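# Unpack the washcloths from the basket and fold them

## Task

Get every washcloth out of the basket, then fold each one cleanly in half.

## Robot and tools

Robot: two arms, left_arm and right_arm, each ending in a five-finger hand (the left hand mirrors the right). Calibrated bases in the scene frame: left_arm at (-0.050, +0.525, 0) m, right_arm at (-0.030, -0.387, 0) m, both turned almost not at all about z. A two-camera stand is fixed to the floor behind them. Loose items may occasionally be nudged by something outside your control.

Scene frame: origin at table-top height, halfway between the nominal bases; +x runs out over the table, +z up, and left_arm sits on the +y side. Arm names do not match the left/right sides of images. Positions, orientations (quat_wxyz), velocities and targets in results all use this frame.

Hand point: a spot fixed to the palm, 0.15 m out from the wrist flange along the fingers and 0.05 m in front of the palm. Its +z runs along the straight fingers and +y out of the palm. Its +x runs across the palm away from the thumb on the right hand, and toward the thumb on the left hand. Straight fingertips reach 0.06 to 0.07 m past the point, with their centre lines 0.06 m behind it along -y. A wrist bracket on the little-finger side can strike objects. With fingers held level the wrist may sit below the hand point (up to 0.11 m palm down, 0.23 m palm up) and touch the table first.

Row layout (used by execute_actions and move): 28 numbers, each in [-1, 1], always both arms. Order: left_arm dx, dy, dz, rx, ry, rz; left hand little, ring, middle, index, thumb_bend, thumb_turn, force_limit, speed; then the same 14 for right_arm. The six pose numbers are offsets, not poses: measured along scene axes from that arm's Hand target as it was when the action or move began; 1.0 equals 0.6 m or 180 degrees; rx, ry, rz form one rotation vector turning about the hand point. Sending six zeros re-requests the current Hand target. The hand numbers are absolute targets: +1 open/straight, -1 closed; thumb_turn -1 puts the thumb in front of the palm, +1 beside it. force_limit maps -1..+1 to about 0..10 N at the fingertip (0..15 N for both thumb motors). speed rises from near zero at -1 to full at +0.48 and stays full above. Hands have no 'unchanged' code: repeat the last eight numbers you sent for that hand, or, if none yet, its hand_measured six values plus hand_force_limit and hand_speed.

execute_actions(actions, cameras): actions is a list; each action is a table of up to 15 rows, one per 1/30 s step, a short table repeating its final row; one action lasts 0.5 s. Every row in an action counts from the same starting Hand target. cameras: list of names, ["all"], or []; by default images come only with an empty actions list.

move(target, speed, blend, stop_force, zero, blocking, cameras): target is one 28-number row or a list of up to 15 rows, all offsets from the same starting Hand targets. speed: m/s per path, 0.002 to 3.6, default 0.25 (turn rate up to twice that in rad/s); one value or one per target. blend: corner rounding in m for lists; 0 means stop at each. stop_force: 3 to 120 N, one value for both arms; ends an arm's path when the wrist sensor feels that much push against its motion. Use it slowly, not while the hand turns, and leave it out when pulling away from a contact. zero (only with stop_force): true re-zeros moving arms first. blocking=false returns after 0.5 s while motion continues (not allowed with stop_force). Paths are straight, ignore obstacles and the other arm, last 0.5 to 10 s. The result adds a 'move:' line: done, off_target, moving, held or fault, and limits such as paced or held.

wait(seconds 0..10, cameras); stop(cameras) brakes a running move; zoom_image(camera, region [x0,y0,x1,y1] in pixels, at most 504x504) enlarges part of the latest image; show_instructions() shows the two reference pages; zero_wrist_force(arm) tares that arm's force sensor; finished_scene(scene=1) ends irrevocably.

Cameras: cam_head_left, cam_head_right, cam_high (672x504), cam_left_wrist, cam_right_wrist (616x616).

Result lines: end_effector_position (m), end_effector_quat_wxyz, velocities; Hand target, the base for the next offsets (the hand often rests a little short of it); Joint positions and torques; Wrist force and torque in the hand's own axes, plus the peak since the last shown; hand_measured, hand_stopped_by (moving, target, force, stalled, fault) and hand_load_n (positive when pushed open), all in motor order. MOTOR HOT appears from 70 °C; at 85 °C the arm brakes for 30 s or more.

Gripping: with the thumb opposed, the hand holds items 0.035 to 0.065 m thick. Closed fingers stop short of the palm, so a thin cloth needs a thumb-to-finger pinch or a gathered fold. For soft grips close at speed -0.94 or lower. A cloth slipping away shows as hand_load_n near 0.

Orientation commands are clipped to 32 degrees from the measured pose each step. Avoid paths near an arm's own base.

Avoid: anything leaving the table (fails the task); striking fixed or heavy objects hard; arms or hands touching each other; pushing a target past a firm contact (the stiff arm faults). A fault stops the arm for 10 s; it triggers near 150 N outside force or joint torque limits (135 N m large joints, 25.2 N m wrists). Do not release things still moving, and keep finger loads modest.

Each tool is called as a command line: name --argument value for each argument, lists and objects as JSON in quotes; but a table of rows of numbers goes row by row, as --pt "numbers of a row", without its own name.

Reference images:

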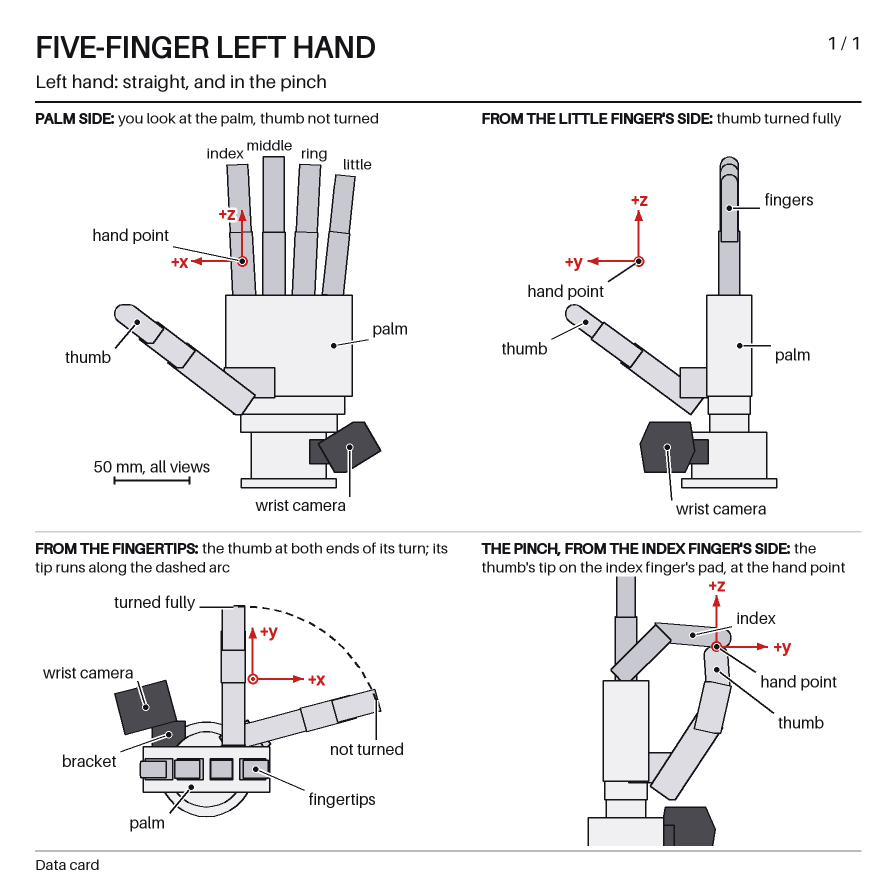

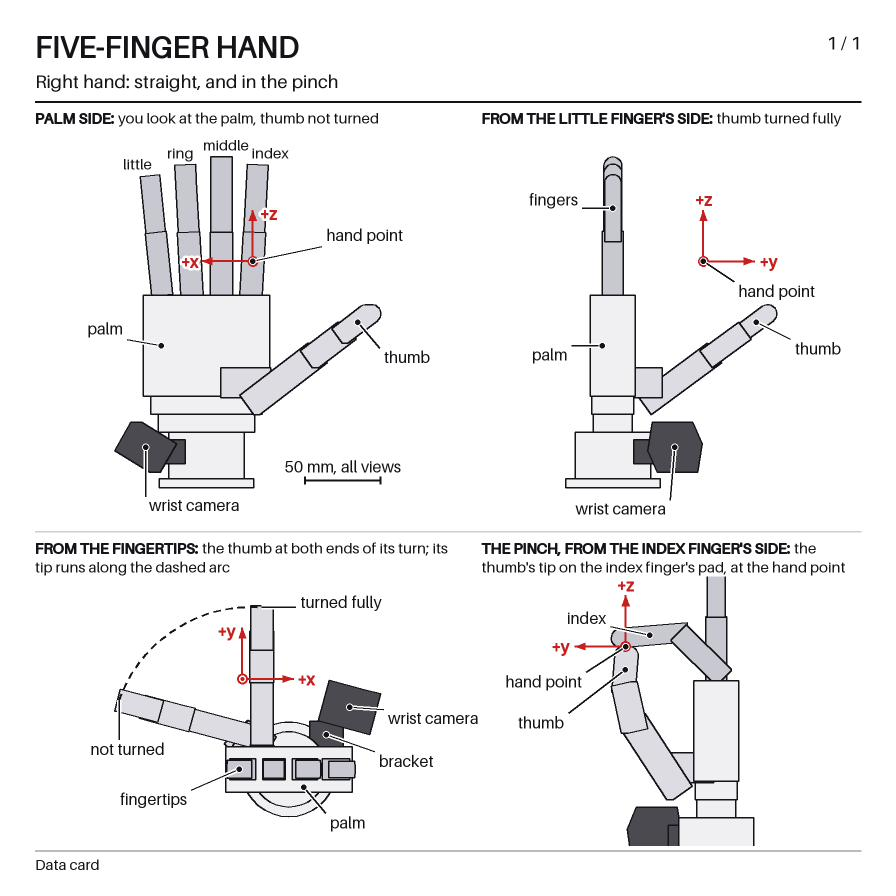

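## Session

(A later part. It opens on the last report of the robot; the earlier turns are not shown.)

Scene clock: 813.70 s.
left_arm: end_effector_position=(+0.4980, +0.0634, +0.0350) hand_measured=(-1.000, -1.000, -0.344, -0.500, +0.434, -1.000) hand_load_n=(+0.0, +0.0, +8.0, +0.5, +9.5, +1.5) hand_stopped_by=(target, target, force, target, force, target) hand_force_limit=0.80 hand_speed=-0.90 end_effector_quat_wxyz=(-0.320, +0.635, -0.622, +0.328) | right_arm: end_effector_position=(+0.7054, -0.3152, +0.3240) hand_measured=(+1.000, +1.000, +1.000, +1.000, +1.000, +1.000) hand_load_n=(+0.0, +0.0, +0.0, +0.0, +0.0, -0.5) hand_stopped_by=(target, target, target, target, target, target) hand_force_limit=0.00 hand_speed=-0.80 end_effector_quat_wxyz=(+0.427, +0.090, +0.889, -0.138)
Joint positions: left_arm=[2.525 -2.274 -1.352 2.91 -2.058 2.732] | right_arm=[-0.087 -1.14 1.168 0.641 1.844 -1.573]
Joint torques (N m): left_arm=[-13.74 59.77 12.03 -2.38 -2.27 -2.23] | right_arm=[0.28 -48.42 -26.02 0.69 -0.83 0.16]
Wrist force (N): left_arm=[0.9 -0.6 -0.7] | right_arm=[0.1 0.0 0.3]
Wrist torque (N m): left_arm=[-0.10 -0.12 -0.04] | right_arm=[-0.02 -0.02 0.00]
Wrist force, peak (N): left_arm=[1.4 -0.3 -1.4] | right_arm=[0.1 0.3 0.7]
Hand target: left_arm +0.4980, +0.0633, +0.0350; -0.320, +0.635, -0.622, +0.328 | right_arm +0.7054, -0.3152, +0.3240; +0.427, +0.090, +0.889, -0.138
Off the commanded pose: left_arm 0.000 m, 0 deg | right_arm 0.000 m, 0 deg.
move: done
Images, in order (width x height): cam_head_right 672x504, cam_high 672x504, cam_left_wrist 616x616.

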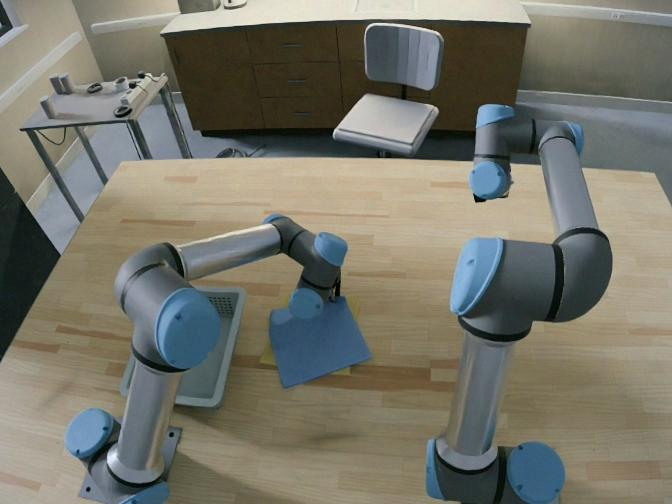

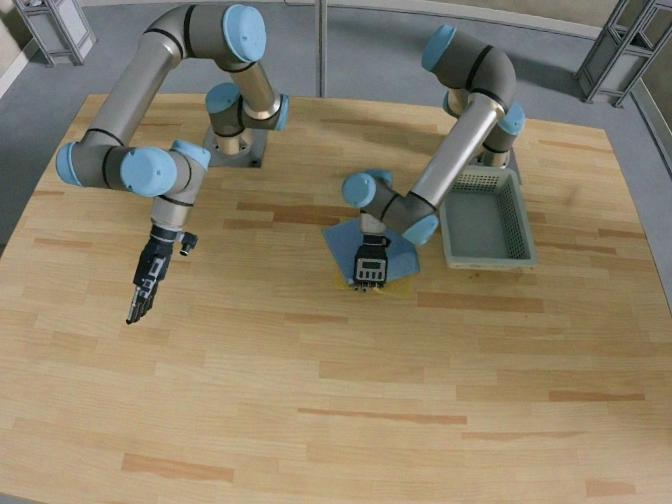

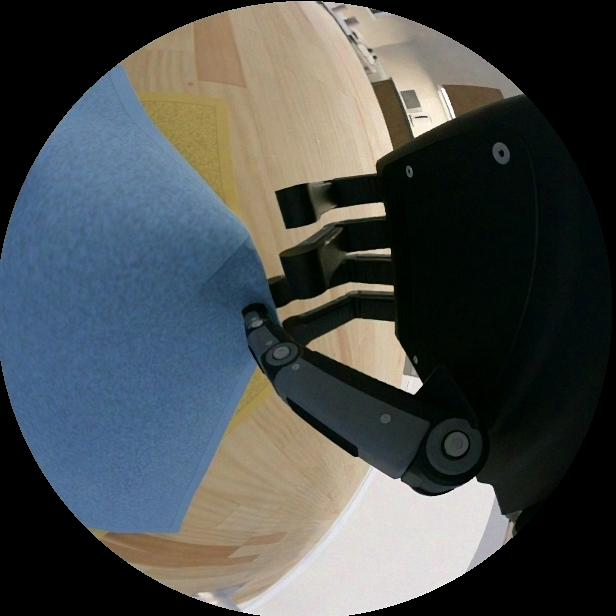

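move --pt "0.0 0 -0.01 0 0 0 -1 -1 -0.5 -0.5 0.0 -1 0.8 -0.9 0 0 0 0 0 0 1 1 1 1 1 1 0 -0.8" --pt "0.0 0 -0.01 0 0 0 -1 -1 -0.15 -0.15 0.55 -1 0.8 -0.7 0 0 0 0 0 0 1 1 1 1 1 1 0 -0.8" --pt "0 0 0.15 0 0 0 -1 -1 -0.15 -0.15 0.55 -1 0.8 -0.7 0 0 0 0 0 0 1 1 1 1 1 1 0 -0.8" --cameras '["cam_left_wrist", "cam_head_right", "cam_high"]' --speed 0.08

zoom_image --camera "cam_left_wrist" --region '[0, 60, 400, 560]'

zoom_image --camera "cam_high" --region '[310, 180, 470, 310]'

zoom_image --camera "cam_head_right" --region '[220, 240, 400, 420]'

Scene clock: 824.67 s.
left_arm: end_effector_position=(+0.4980, +0.0633, +0.1251) hand_measured=(-1.000, -1.000, -0.150, -0.150, +0.550, -1.000) hand_load_n=(+0.0, +0.0, +0.0, +0.0, +0.0, +0.0) hand_stopped_by=(target, target, target, target, target, target) hand_force_limit=0.80 hand_speed=-0.70 end_effector_quat_wxyz=(-0.320, +0.635, -0.622, +0.328) | right_arm: end_effector_position=(+0.7054, -0.3152, +0.3240) hand_measured=(+1.000, +1.000, +1.000, +1.000, +1.000, +1.000) hand_load_n=(+0.0, +0.0, +0.0, +0.0, +0.0, +0.0) hand_stopped_by=(target, target, target, target, target, target) hand_force_limit=0.00 hand_speed=-0.80 end_effector_quat_wxyz=(+0.427, +0.090, +0.889, -0.138)
Joint positions: left_arm=[2.524 -2.19 -1.248 2.722 -2.058 2.732] | right_arm=[-0.087 -1.14 1.168 0.641 1.844 -1.573]
Joint torques (N m): left_arm=[-7.78 31.11 18.21 -0.45 -0.72 -0.54] | right_arm=[1.15 -49.41 -27.38 0.65 -0.99 0.39]
Wrist force (N): left_arm=[1.3 0.0 -0.3] | right_arm=[0.2 -0.2 0.4]
Wrist torque (N m): left_arm=[-0.01 -0.15 -0.01] | right_arm=[-0.06 -0.03 0.00]
Wrist force, peak (N): left_arm=[0.9 -1.2 -0.8] | right_arm=[-0.2 0.2 0.6]
Hand target: left_arm +0.4980, +0.0633, +0.1250; -0.320, +0.635, -0.622, +0.328 | right_arm +0.7054, -0.3152, +0.3240; +0.427, +0.090, +0.889, -0.138
Off the commanded pose: left_arm 0.000 m, 0 deg | right_arm 0.000 m, 0 deg.
move: done
Images, in order (width x height): cam_head_right 672x504, cam_high 672x504, cam_left_wrist 616x616.

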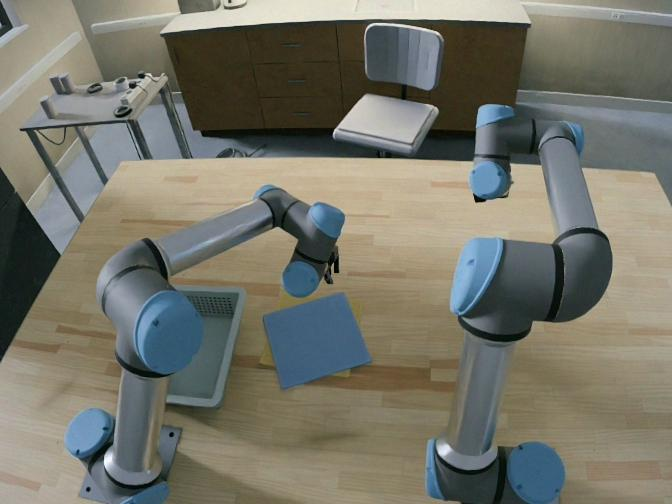

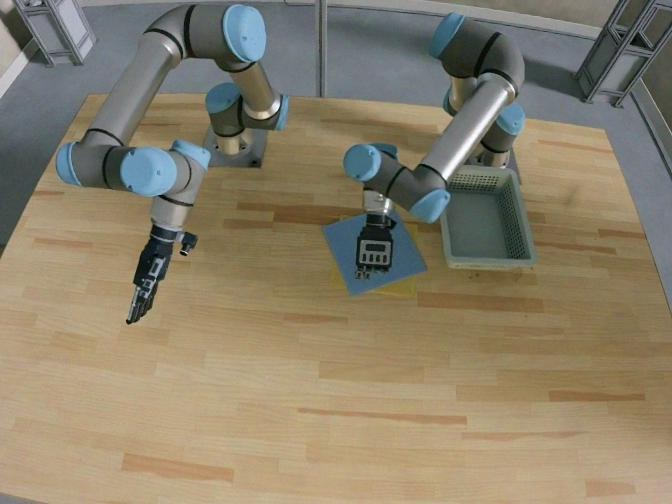

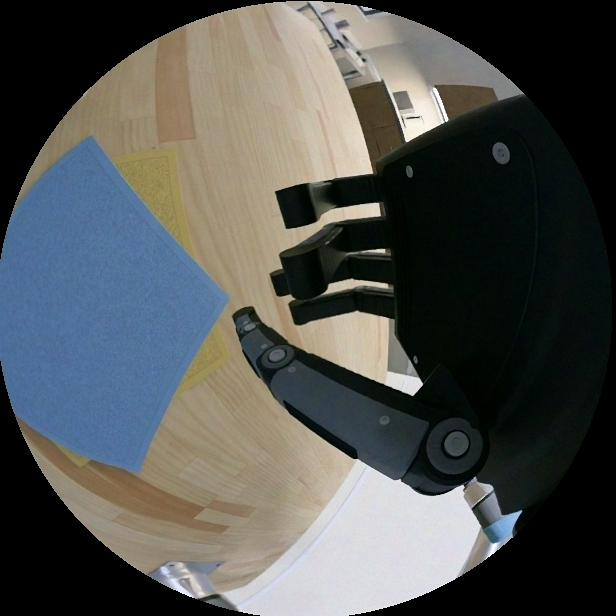

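Scaled by 1.008 from the camera's 616x616 image, which has a finer 880x880 frame.

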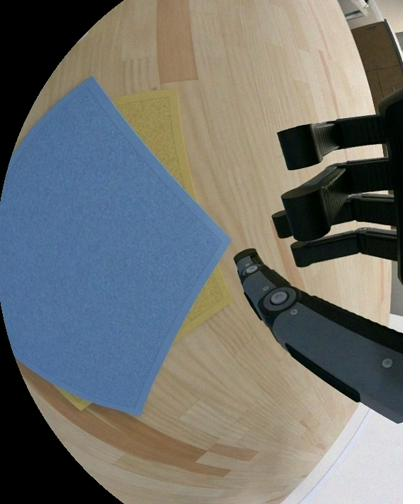

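Scaled by 3.150 from the camera's 672x504 image, which has a finer 960x720 frame.

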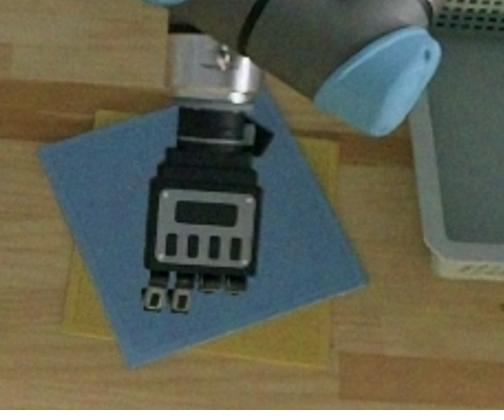

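Scaled by 2.800 from the camera's 672x504 image, which has a finer 960x720 frame.

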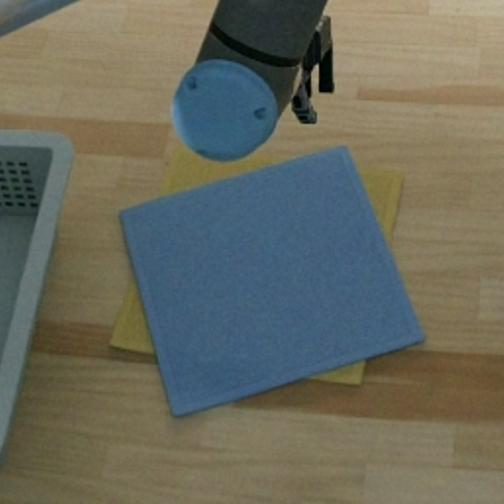

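move --target '[-0.3, 0.14, 0.02, 0.00422, -0.02476, 0.10716, -1, -1, -0.05, 0.0, 0.6, -1, 0.8, -0.7, -0.3423, 0.192, 0.05, -0.3936, -0.0131, 0.4535, -1, -1, -0.05, 0.0, 0.6, -1, 0.8, -0.5]' --cameras '["all"]' --speed 0.25

Scene clock: 939.17 s.
left_arm: end_effector_position=(+0.3179, +0.1473, +0.1371) hand_measured=(-1.000, -1.000, -0.050, +0.000, +0.600, -1.000) hand_load_n=(+0.0, +0.0, +0.0, +0.0, +0.0, +0.0) hand_stopped_by=(target, target, target, target, target, target) hand_force_limit=0.80 hand_speed=-0.70 end_effector_quat_wxyz=(-0.399, +0.715, -0.496, +0.290) | right_arm: end_effector_position=(+0.5000, -0.1999, +0.3542) hand_measured=(-1.000, -1.000, -0.050, +0.000, +0.600, -1.000) hand_load_n=(+0.0, +0.0, +0.0, +0.0, +0.0, +0.0) hand_stopped_by=(target, target, target, target, target, target) hand_force_limit=0.80 hand_speed=-0.50 end_effector_quat_wxyz=(-0.399, +0.715, -0.496, +0.290)
Joint positions: left_arm=[2.292 -1.969 -1.661 2.623 -2.487 2.221] | right_arm=[-0.111 -1.526 1.446 0.661 1.204 -3.396]
Joint torques (N m): left_arm=[13.23 21.25 23.86 -0.55 -0.38 0.84] | right_arm=[-9.65 -11.46 -10.44 -1.4 1.57 -2.35]
Wrist force (N): left_arm=[1.5 -0.4 -1.2] | right_arm=[-0.7 -1.6 1.3]
Wrist torque (N m): left_arm=[-0.08 -0.28 -0.02] | right_arm=[-0.29 0.11 -0.03]
Wrist force, peak (N): left_arm=[1.7 -0.4 -1.2] | right_arm=[-0.7 -1.6 1.3]
Hand target: left_arm +0.3180, +0.1473, +0.1370; -0.399, +0.715, -0.496, +0.290 | right_arm +0.5000, -0.2000, +0.3540; -0.399, +0.715, -0.496, +0.290
Off the commanded pose: left_arm 0.000 m, 0 deg | right_arm 0.000 m, 0 deg.
move: done

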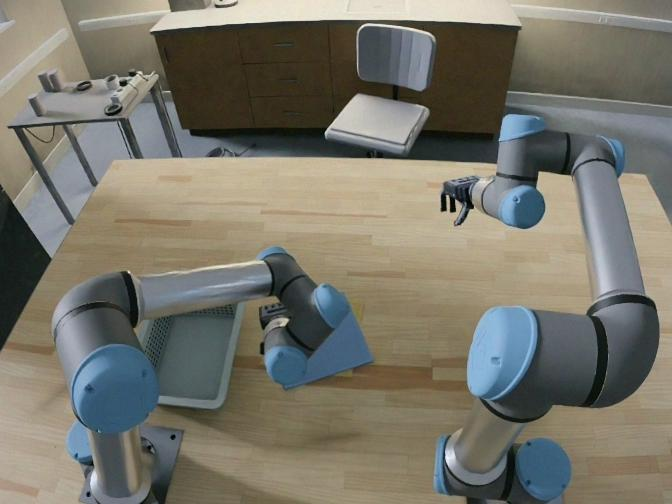

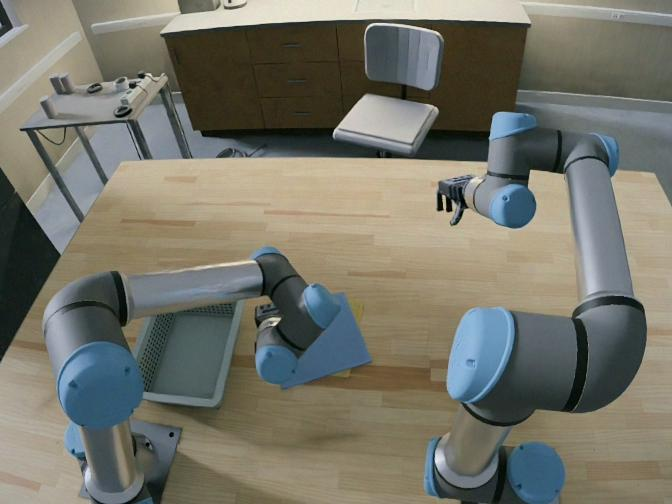

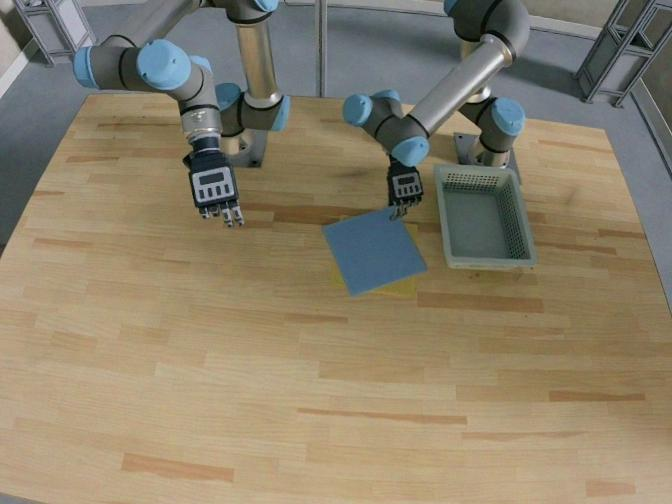

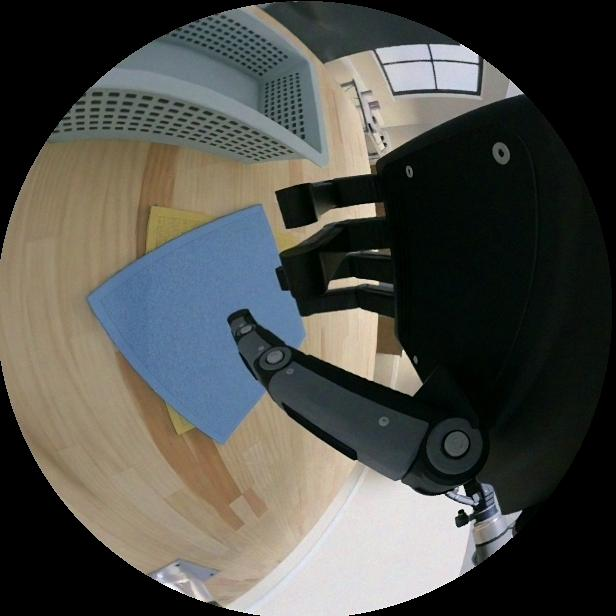

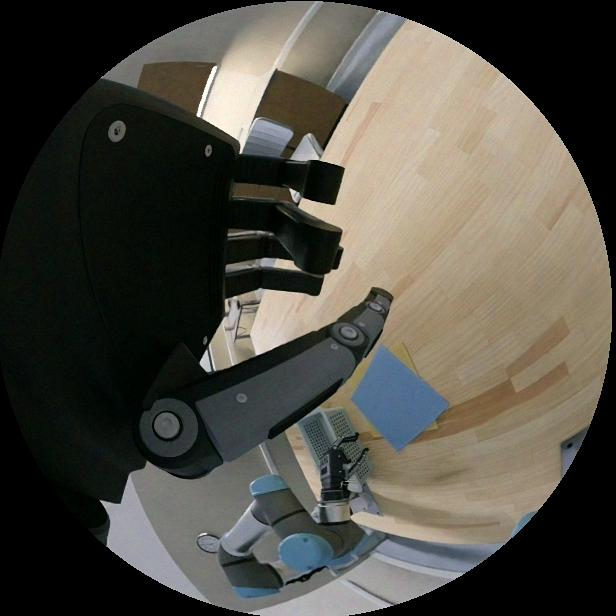

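move --target '[-0.1317, 0, -0.095, 0, 0, 0, -1, -1, -0.05, 0.0, 0.6, -1, 0.8, -0.7, -0.3408, 0.309, -0.4233, 0, 0, 0, -1, -1, -0.05, 0.0, 0.6, -1, 0.8, -0.5]' --cameras '["all"]' --speed 0.2

zoom_image --camera "cam_left_wrist" --region '[100, 100, 400, 400]'

zoom_image --camera "cam_right_wrist" --region '[216, 100, 516, 400]'

Scene clock: 947.70 s.
left_arm: end_effector_position=(+0.2389, +0.1473, +0.0800) hand_measured=(-1.000, -1.000, -0.050, +0.000, +0.600, -1.000) hand_load_n=(+0.0, +0.0, +0.0, +0.0, +0.0, +0.0) hand_stopped_by=(target, target, target, target, target, target) hand_force_limit=0.80 hand_speed=-0.70 end_effector_quat_wxyz=(-0.399, +0.715, -0.496, +0.289) | right_arm: end_effector_position=(+0.2955, -0.0146, +0.1001) hand_measured=(-1.000, -1.000, -0.050, +0.000, +0.600, -1.000) hand_load_n=(+0.0, +0.5, +0.0, +0.0, +0.0, +0.0) hand_stopped_by=(target, target, target, target, target, target) hand_force_limit=0.80 hand_speed=-0.50 end_effector_quat_wxyz=(-0.399, +0.715, -0.496, +0.290)
Joint positions: left_arm=[2.139 -2.029 -1.796 2.626 -2.557 1.986] | right_arm=[0.617 -1.506 2.105 -0.04 1.825 -3.009]
Joint torques (N m): left_arm=[13.82 46.07 21.61 -1.15 0.11 1.92] | right_arm=[10.92 -21.18 -20.87 -1.04 1.67 0.08]
Wrist force (N): left_arm=[1.5 0.3 -0.9] | right_arm=[-0.2 -1.6 1.0]
Wrist torque (N m): left_arm=[0.02 -0.20 -0.03] | right_arm=[-0.28 0.08 0.21]
Wrist force, peak (N): left_arm=[1.7 -1.0 -0.9] | right_arm=[0.9 -3.1 1.0]
Hand target: left_arm +0.2389, +0.1473, +0.0800; -0.399, +0.715, -0.496, +0.290 | right_arm +0.2955, -0.0146, +0.1001; -0.399, +0.715, -0.496, +0.290
Off the commanded pose: left_arm 0.000 m, 0 deg | right_arm 0.000 m, 0 deg.
move: done

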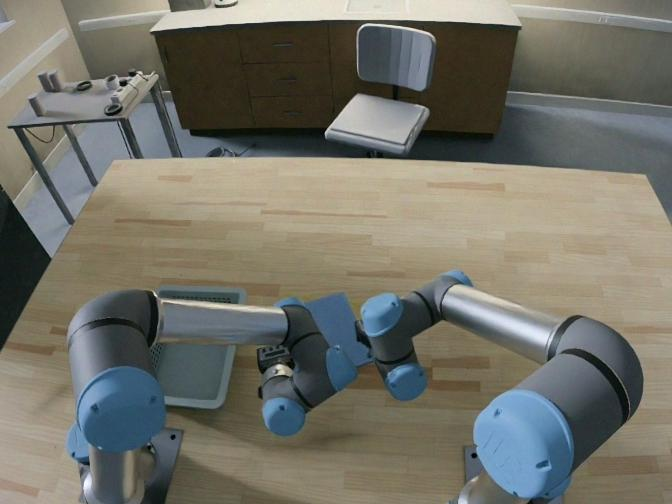

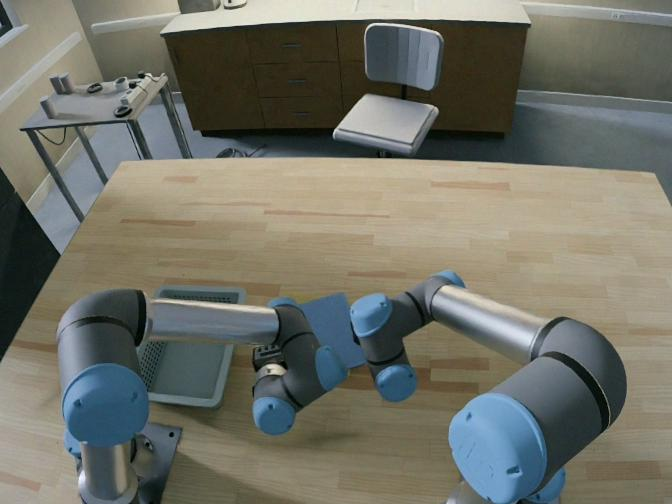

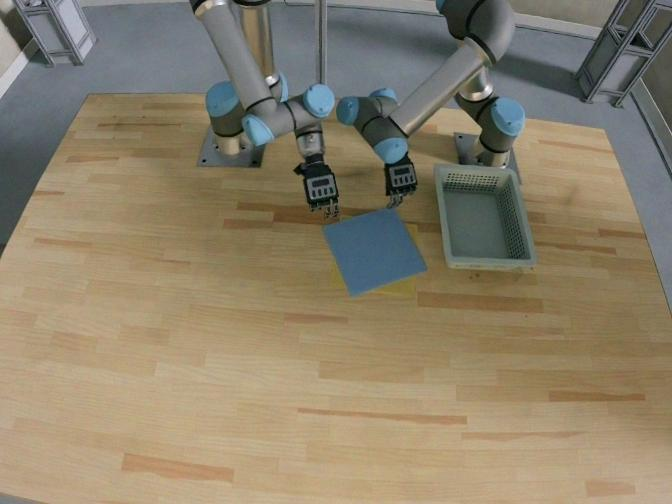

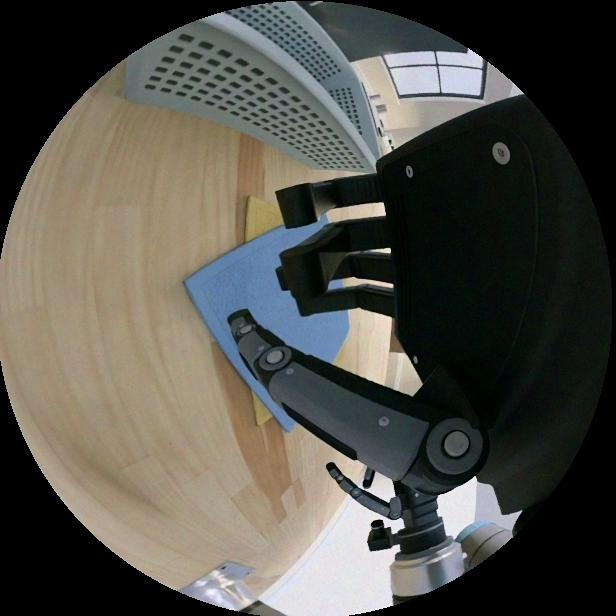

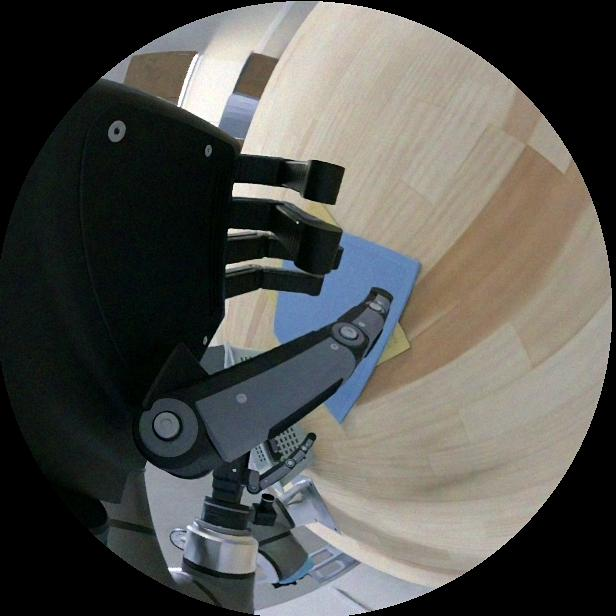

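Scaled by 1.680 from the camera's 616x616 image, which has a finer 880x880 frame.

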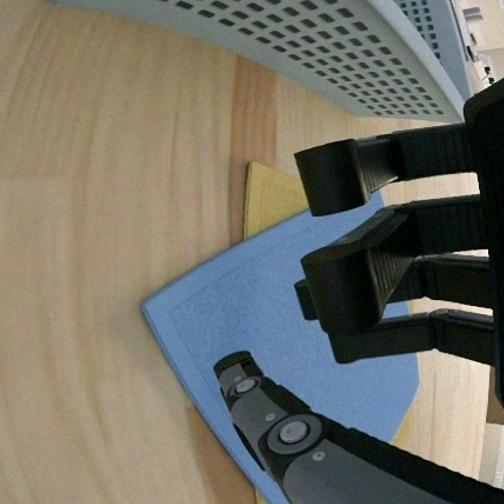

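Scaled by 1.680 from the camera's 616x616 image, which has a finer 880x880 frame.

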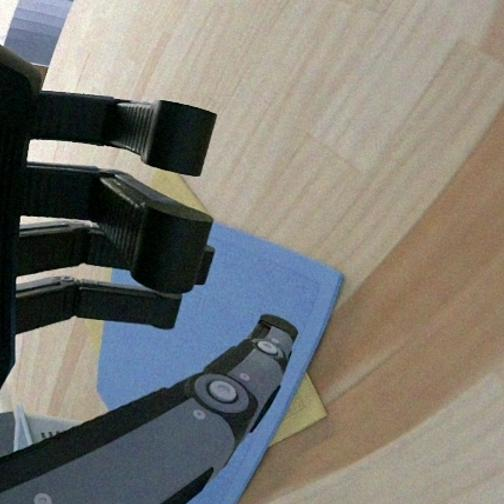

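move --target '[0, 0, -0.0583, 0, 0, 0, -1, -1, -0.05, 0.0, 0.6, -1, 0.8, -0.7, 0, 0, -0.0917, 0, 0, 0, -1, -1, -0.05, 0.0, 0.6, -1, 0.8, -0.5]' --cameras '["cam_left_wrist", "cam_right_wrist", "cam_high"]' --speed 0.08

zoom_image --camera "cam_left_wrist" --region '[100, 150, 400, 450]'

zoom_image --camera "cam_right_wrist" --region '[216, 150, 516, 450]'

zoom_image --camera "cam_high" --region '[290, 150, 450, 310]'

Scene clock: 968.90 s.
left_arm: end_effector_position=(+0.2389, +0.1474, +0.0450) hand_measured=(-1.000, -1.000, -0.050, +0.000, +0.600, -1.000) hand_load_n=(+0.0, +0.0, +0.0, +0.0, +0.0, +0.0) hand_stopped_by=(target, target, target, target, target, target) hand_force_limit=0.80 hand_speed=-0.70 end_effector_quat_wxyz=(-0.399, +0.715, -0.496, +0.289) | right_arm: end_effector_position=(+0.2955, -0.0147, +0.0450) hand_measured=(-1.000, -1.000, -0.050, +0.000, +0.600, -1.000) hand_load_n=(+0.0, +0.0, +0.0, +0.0, +0.0, +0.0) hand_stopped_by=(target, target, target, target, target, target) hand_force_limit=0.80 hand_speed=-0.50 end_effector_quat_wxyz=(-0.399, +0.715, -0.496, +0.290)
Joint positions: left_arm=[2.14 -2.085 -1.821 2.707 -2.557 1.986] | right_arm=[0.617 -1.409 2.174 -0.206 1.825 -3.008]
Joint torques (N m): left_arm=[9.09 47.4 21.05 -2.69 -0.36 2.18] | right_arm=[6.1 -32.4 -27.67 0.19 1.23 1.35]
Wrist force (N): left_arm=[1.6 0.2 -0.8] | right_arm=[-0.6 -1.7 1.2]
Wrist torque (N m): left_arm=[0.02 -0.22 -0.01] | right_arm=[-0.28 0.16 0.14]
Wrist force, peak (N): left_arm=[1.5 -0.1 -1.2] | right_arm=[0.0 -2.1 1.2]
Hand target: left_arm +0.2389, +0.1473, +0.0451; -0.399, +0.715, -0.496, +0.290 | right_arm +0.2955, -0.0146, +0.0450; -0.399, +0.715, -0.496, +0.290
Off the commanded pose: left_arm 0.000 m, 0 deg | right_arm 0.000 m, 0 deg.
move: done
Images, in order (width x height): cam_high 672x504, cam_left_wrist 616x616, cam_right_wrist 616x616.

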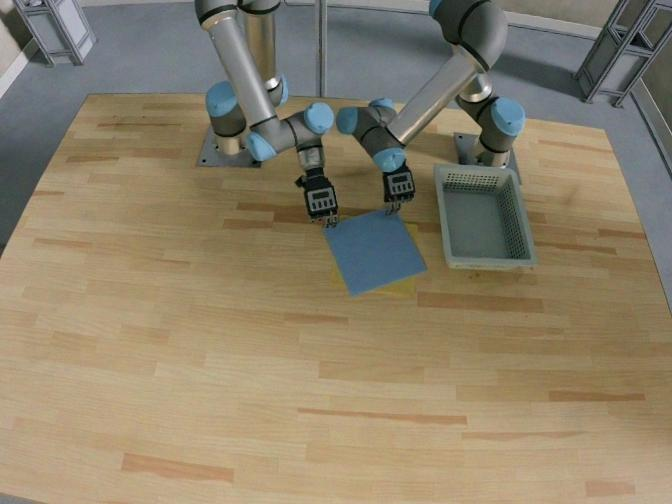

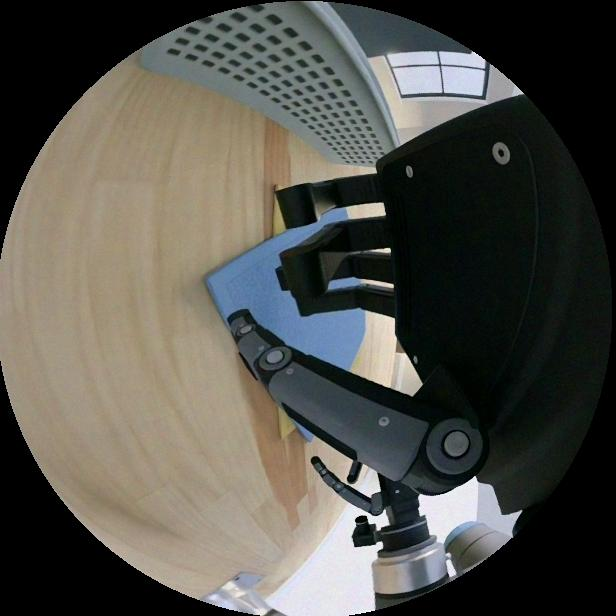

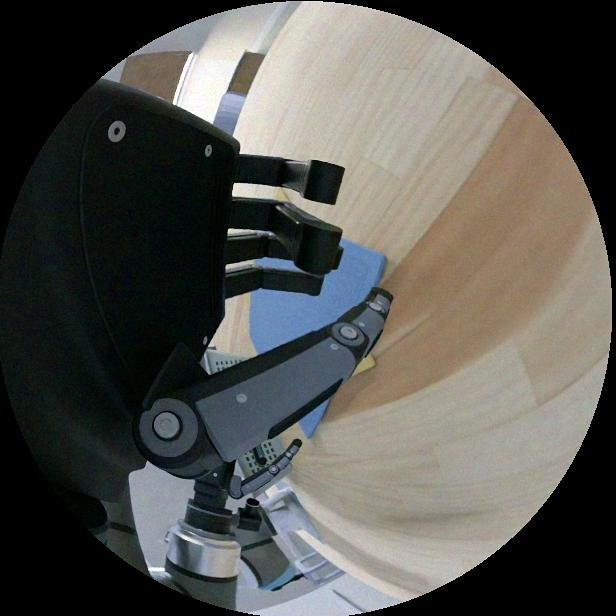

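Scaled by 1.680 from the camera's 616x616 image, which has a finer 880x880 frame.

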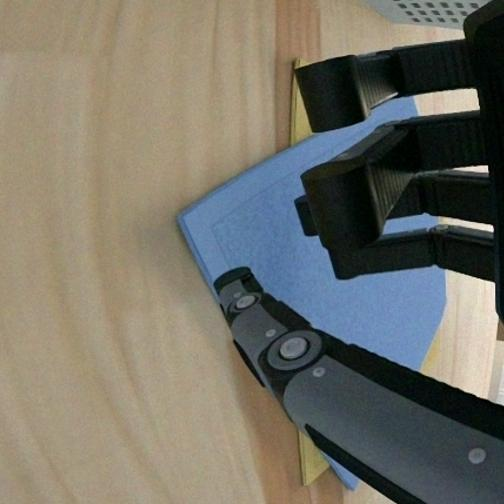

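Scaled by 1.680 from the camera's 616x616 image, which has a finer 880x880 frame.

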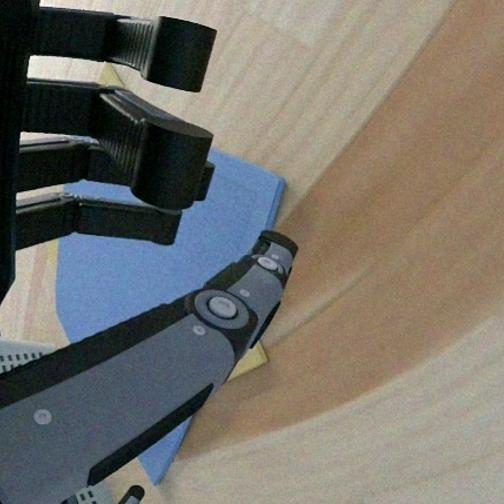

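Scaled by 3.150 from the camera's 672x504 image, which has a finer 960x720 frame.

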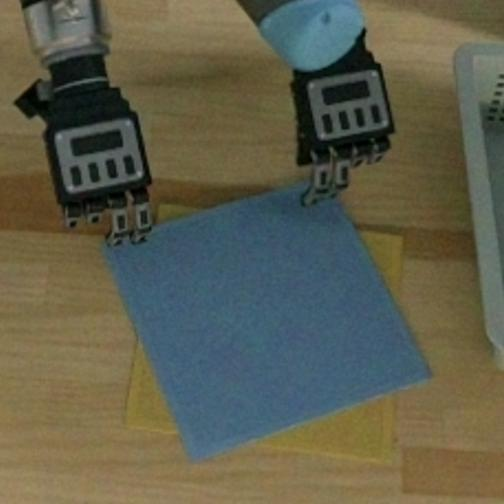

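move --pt "0 0 -0.02 0 0 0 -1 -1 -0.05 0.0 0.6 -1 0.8 -0.7 0.0205 0.0072 -0.02 0 0 0 -1 -1 -0.05 0.0 0.6 -1 0.8 -0.7" --pt "0 0 -0.07 0 0 0 -1 -1 -0.05 0.0 0.6 -1 0.8 -0.7 0.0205 0.0072 -0.07 0 0 0 -1 -1 -0.05 0.0 0.6 -1 0.8 -0.7" --cameras '["cam_left_wrist", "cam_right_wrist", "cam_high"]' --speed '[0.04, 0.01]' --stop_force 4

zoom_image --camera "cam_left_wrist" --region '[150, 200, 350, 400]'

zoom_image --camera "cam_right_wrist" --region '[266, 200, 466, 400]'

zoom_image --camera "cam_high" --region '[290, 180, 430, 320]'

Scene clock: 988.47 s.
left_arm: end_effector_position=(+0.2389, +0.1473, +0.0223) hand_measured=(-1.000, -1.000, -0.050, +0.000, +0.600, -1.000) hand_load_n=(+0.0, +0.0, -0.5, +0.0, +0.5, +0.0) hand_stopped_by=(target, target, target, target, target, target) hand_force_limit=0.80 hand_speed=-0.70 end_effector_quat_wxyz=(-0.399, +0.715, -0.496, +0.290) | right_arm: end_effector_position=(+0.3079, -0.0103, +0.0216) hand_measured=(-1.000, -1.000, -0.050, +0.000, +0.600, -1.000) hand_load_n=(+0.0, +0.0, -1.0, +0.0, +0.0, +0.0) hand_stopped_by=(target, target, target, target, target, target) hand_force_limit=0.80 hand_speed=-0.70 end_effector_quat_wxyz=(-0.399, +0.715, -0.496, +0.290)
Joint positions: left_arm=[2.14 -2.125 -1.833 2.759 -2.557 1.986] | right_arm=[0.605 -1.34 2.169 -0.272 1.815 -3.015]
Joint torques (N m): left_arm=[8.44 46.93 19.18 -3.5 -0.26 -1.28] | right_arm=[12.36 -37.45 -24.12 3.14 0.64 1.76]
Wrist force (N): left_arm=[1.4 -2.7 -2.1] | right_arm=[-0.4 -5.4 -0.5]
Wrist torque (N m): left_arm=[0.04 -0.18 0.03] | right_arm=[-0.36 0.16 0.07]
Wrist force, peak (N): left_arm=[1.5 -6.5 -4.0] | right_arm=[-0.2 -9.9 -2.3]
Hand target: left_arm +0.2389, +0.1473, +0.0223; -0.399, +0.715, -0.496, +0.290 (not the last commanded pose) | right_arm +0.3079, -0.0103, +0.0216; -0.399, +0.715, -0.496, +0.290 (not the last commanded pose)
Off the commanded pose: left_arm 0.019 m, 0 deg | right_arm 0.019 m, 0 deg.
move: contact (left_arm, right_arm); path passed 1 of 2 targets
Images, in order (width x height): cam_high 672x504, cam_left_wrist 616x616, cam_right_wrist 616x616.

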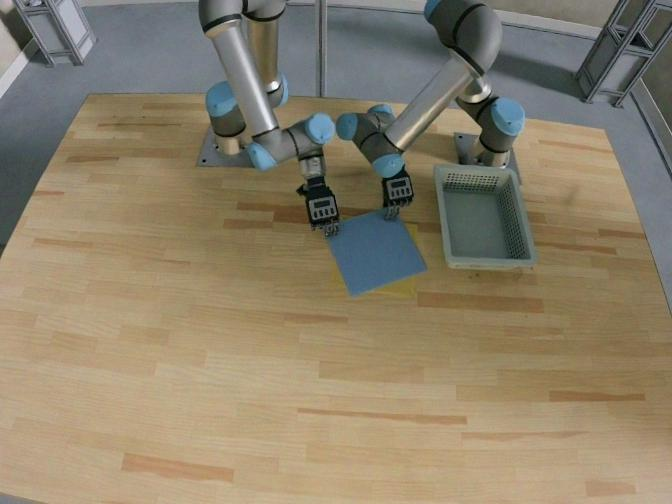

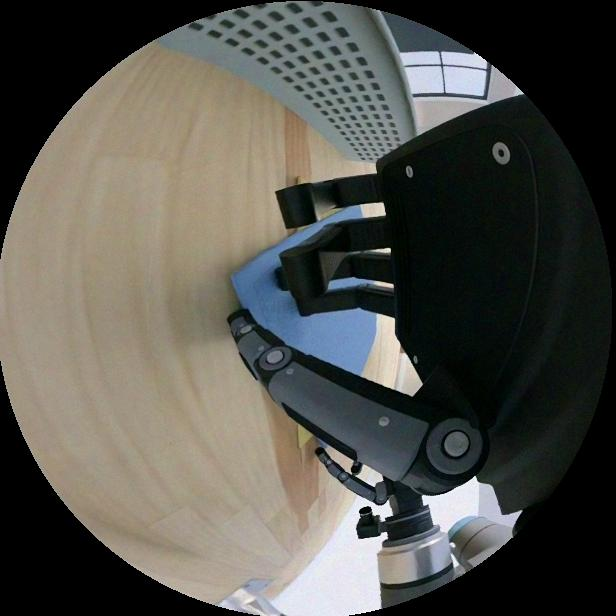

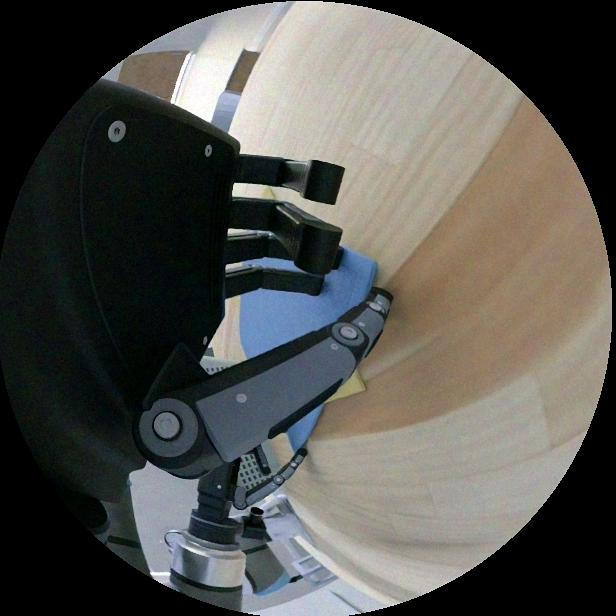

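Scaled by 2.520 from the camera's 616x616 image, which has a finer 880x880 frame.

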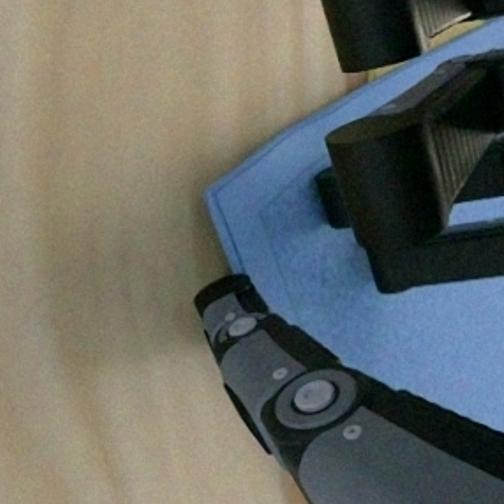

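Scaled by 2.520 from the camera's 616x616 image, which has a finer 880x880 frame.

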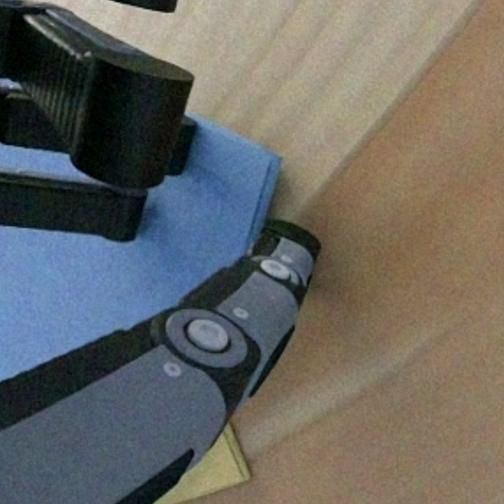

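Scaled by 3.600 from the camera's 672x504 image, which has a finer 960x720 frame.

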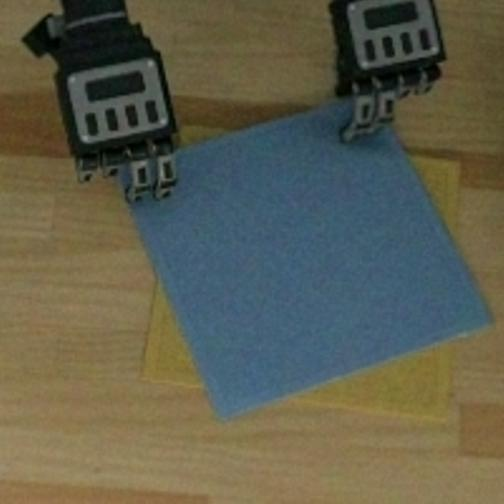

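execute_actions --actions '[[[0,0,0,0,0,0,-1,-1,-0.05,0.0,0.7,-1,0.8,-0.8,0,0,0,0,0,0,-1,-1,-0.05,0.0,0.7,-1,0.8,-0.8]]]' --cameras '[]'

execute_actions --actions '[[[0,0,0,0,0,0,-1,-1,-0.05,0.0,0.78,-1,0.8,-0.8,0,0,0,0,0,0,-1,-1,-0.05,0.0,0.78,-1,0.8,-0.8]]]' --cameras '["cam_left_wrist", "cam_right_wrist"]'

Scene clock: 993.63 s.
left_arm: end_effector_position=(+0.2389, +0.1473, +0.0223) hand_measured=(-1.000, -1.000, -0.050, +0.000, +0.700, -1.000) hand_load_n=(+0.0, +0.0, -0.5, +0.0, +0.0, +0.0) hand_stopped_by=(target, target, target, target, target, target) hand_force_limit=0.80 hand_speed=-0.80 end_effector_quat_wxyz=(-0.399, +0.715, -0.496, +0.290) | right_arm: end_effector_position=(+0.3079, -0.0103, +0.0216) hand_measured=(-1.000, -1.000, -0.050, +0.000, +0.700, -1.000) hand_load_n=(+0.0, +0.0, -1.5, +0.0, -1.0, +0.0) hand_stopped_by=(target, target, target, target, target, target) hand_force_limit=0.80 hand_speed=-0.80 end_effector_quat_wxyz=(-0.399, +0.715, -0.496, +0.290)
Joint positions: left_arm=[2.14 -2.125 -1.833 2.759 -2.557 1.986] | right_arm=[0.605 -1.34 2.169 -0.272 1.815 -3.015]
Joint torques (N m): left_arm=[8.11 47.11 19.44 -3.67 -0.49 0.46] | right_arm=[7.11 -37.12 -23.31 1.23 -1.22 1.85]
Wrist force (N): left_arm=[1.7 -2.9 -2.2] | right_arm=[-0.2 -6.7 -0.6]
Wrist torque (N m): left_arm=[0.03 -0.23 0.04] | right_arm=[-0.40 0.13 0.08]
Wrist force, peak (N): left_arm=[1.6 -3.1 -2.4] | right_arm=[-0.4 -6.9 -0.6]
Hand target: left_arm +0.2389, +0.1473, +0.0223; -0.399, +0.715, -0.496, +0.290 | right_arm +0.3079, -0.0103, +0.0216; -0.399, +0.715, -0.496, +0.290
Off the commanded pose: left_arm 0.000 m, 0 deg | right_arm 0.000 m, 0 deg.
Step readings (end_effector_position of left_arm | right_arm):
0: (+0.2389, +0.1473, +0.0223) | (+0.3079, -0.0103, +0.0216)
1: (+0.2389, +0.1473, +0.0223) | (+0.3079, -0.0103, +0.0216)
2: (+0.2389, +0.1473, +0.0223) | (+0.3079, -0.0103, +0.0216)
4: (+0.2389, +0.1473, +0.0223) | (+0.3079, -0.0103, +0.0216)
8: (+0.2389, +0.1473, +0.0223) | (+0.3079, -0.0103, +0.0216)
15: (+0.2389, +0.1473, +0.0223) | (+0.3079, -0.0103, +0.0216)
No camera images: "cameras" was empty.

Scene clock: 994.33 s.
left_arm: end_effector_position=(+0.2390, +0.1473, +0.0223) hand_measured=(-1.000, -1.000, -0.050, +0.000, +0.772, -1.000) hand_load_n=(+0.0, +0.0, -1.0, +0.0, -9.0, -1.0) hand_stopped_by=(target, target, target, target, target, target) hand_force_limit=0.80 hand_speed=-0.80 end_effector_quat_wxyz=(-0.399, +0.715, -0.496, +0.290) | right_arm: end_effector_position=(+0.3079, -0.0102, +0.0216) hand_measured=(-1.000, -1.000, -0.050, +0.000, +0.766, -1.000) hand_load_n=(+0.0, +0.0, -1.5, +0.0, -14.0, -1.5) hand_stopped_by=(target, target, target, target, stalled, target) hand_force_limit=0.80 hand_speed=-0.80 end_effector_quat_wxyz=(-0.399, +0.715, -0.496, +0.290)
Joint positions: left_arm=[2.14 -2.125 -1.833 2.759 -2.557 1.986] | right_arm=[0.605 -1.34 2.169 -0.272 1.815 -3.015]
Joint torques (N m): left_arm=[8.15 38.09 13.53 -3.58 -0.39 0.74] | right_arm=[5.92 -23.25 -3.41 1.81 -1.14 1.65]
Wrist force (N): left_arm=[1.7 -12.1 -2.2] | right_arm=[-0.4 -23.4 -0.2]
Wrist torque (N m): left_arm=[-0.30 -0.21 0.16] | right_arm=[-1.26 0.13 -0.17]
Wrist force, peak (N): left_arm=[1.8 -12.8 -1.9] | right_arm=[-0.4 -24.8 0.6]
Hand target: left_arm +0.2389, +0.1473, +0.0223; -0.399, +0.715, -0.496, +0.290 | right_arm +0.3079, -0.0103, +0.0216; -0.399, +0.715, -0.496, +0.290
Off the commanded pose: left_arm 0.000 m, 0 deg | right_arm 0.000 m, 0 deg.
Step readings (end_effector_position of left_arm | right_arm):
0: (+0.2389, +0.1473, +0.0223) | (+0.3079, -0.0103, +0.0216)
1: (+0.2389, +0.1473, +0.0223) | (+0.3079, -0.0103, +0.0216)
2: (+0.2389, +0.1473, +0.0223) | (+0.3079, -0.0103, +0.0216)
4: (+0.2389, +0.1473, +0.0223) | (+0.3079, -0.0103, +0.0216)
8: (+0.2389, +0.1473, +0.0223) | (+0.3079, -0.0102, +0.0216)
15: (+0.2390, +0.1473, +0.0223) | (+0.3079, -0.0102, +0.0216)
Images, in order (width x height): cam_left_wrist 616x616, cam_right_wrist 616x616.

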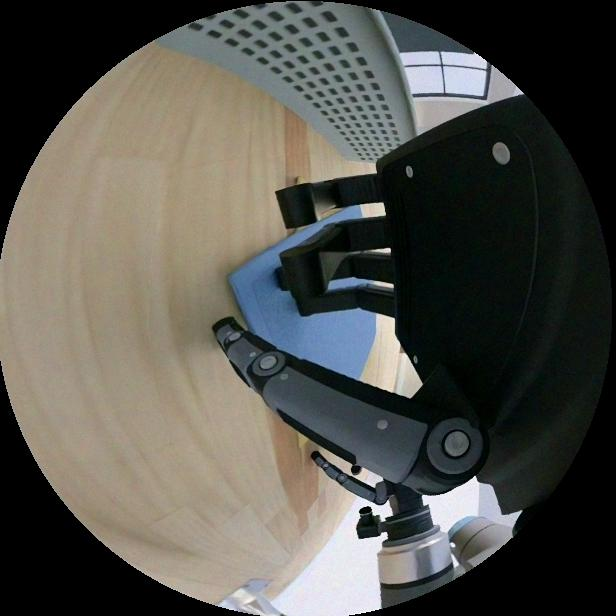

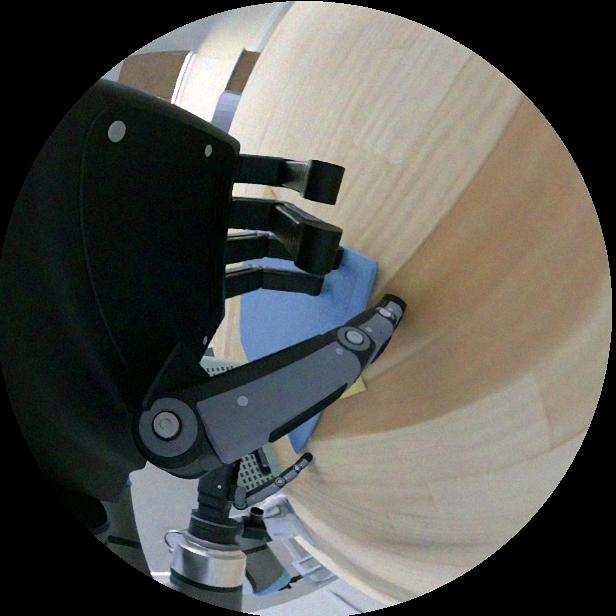

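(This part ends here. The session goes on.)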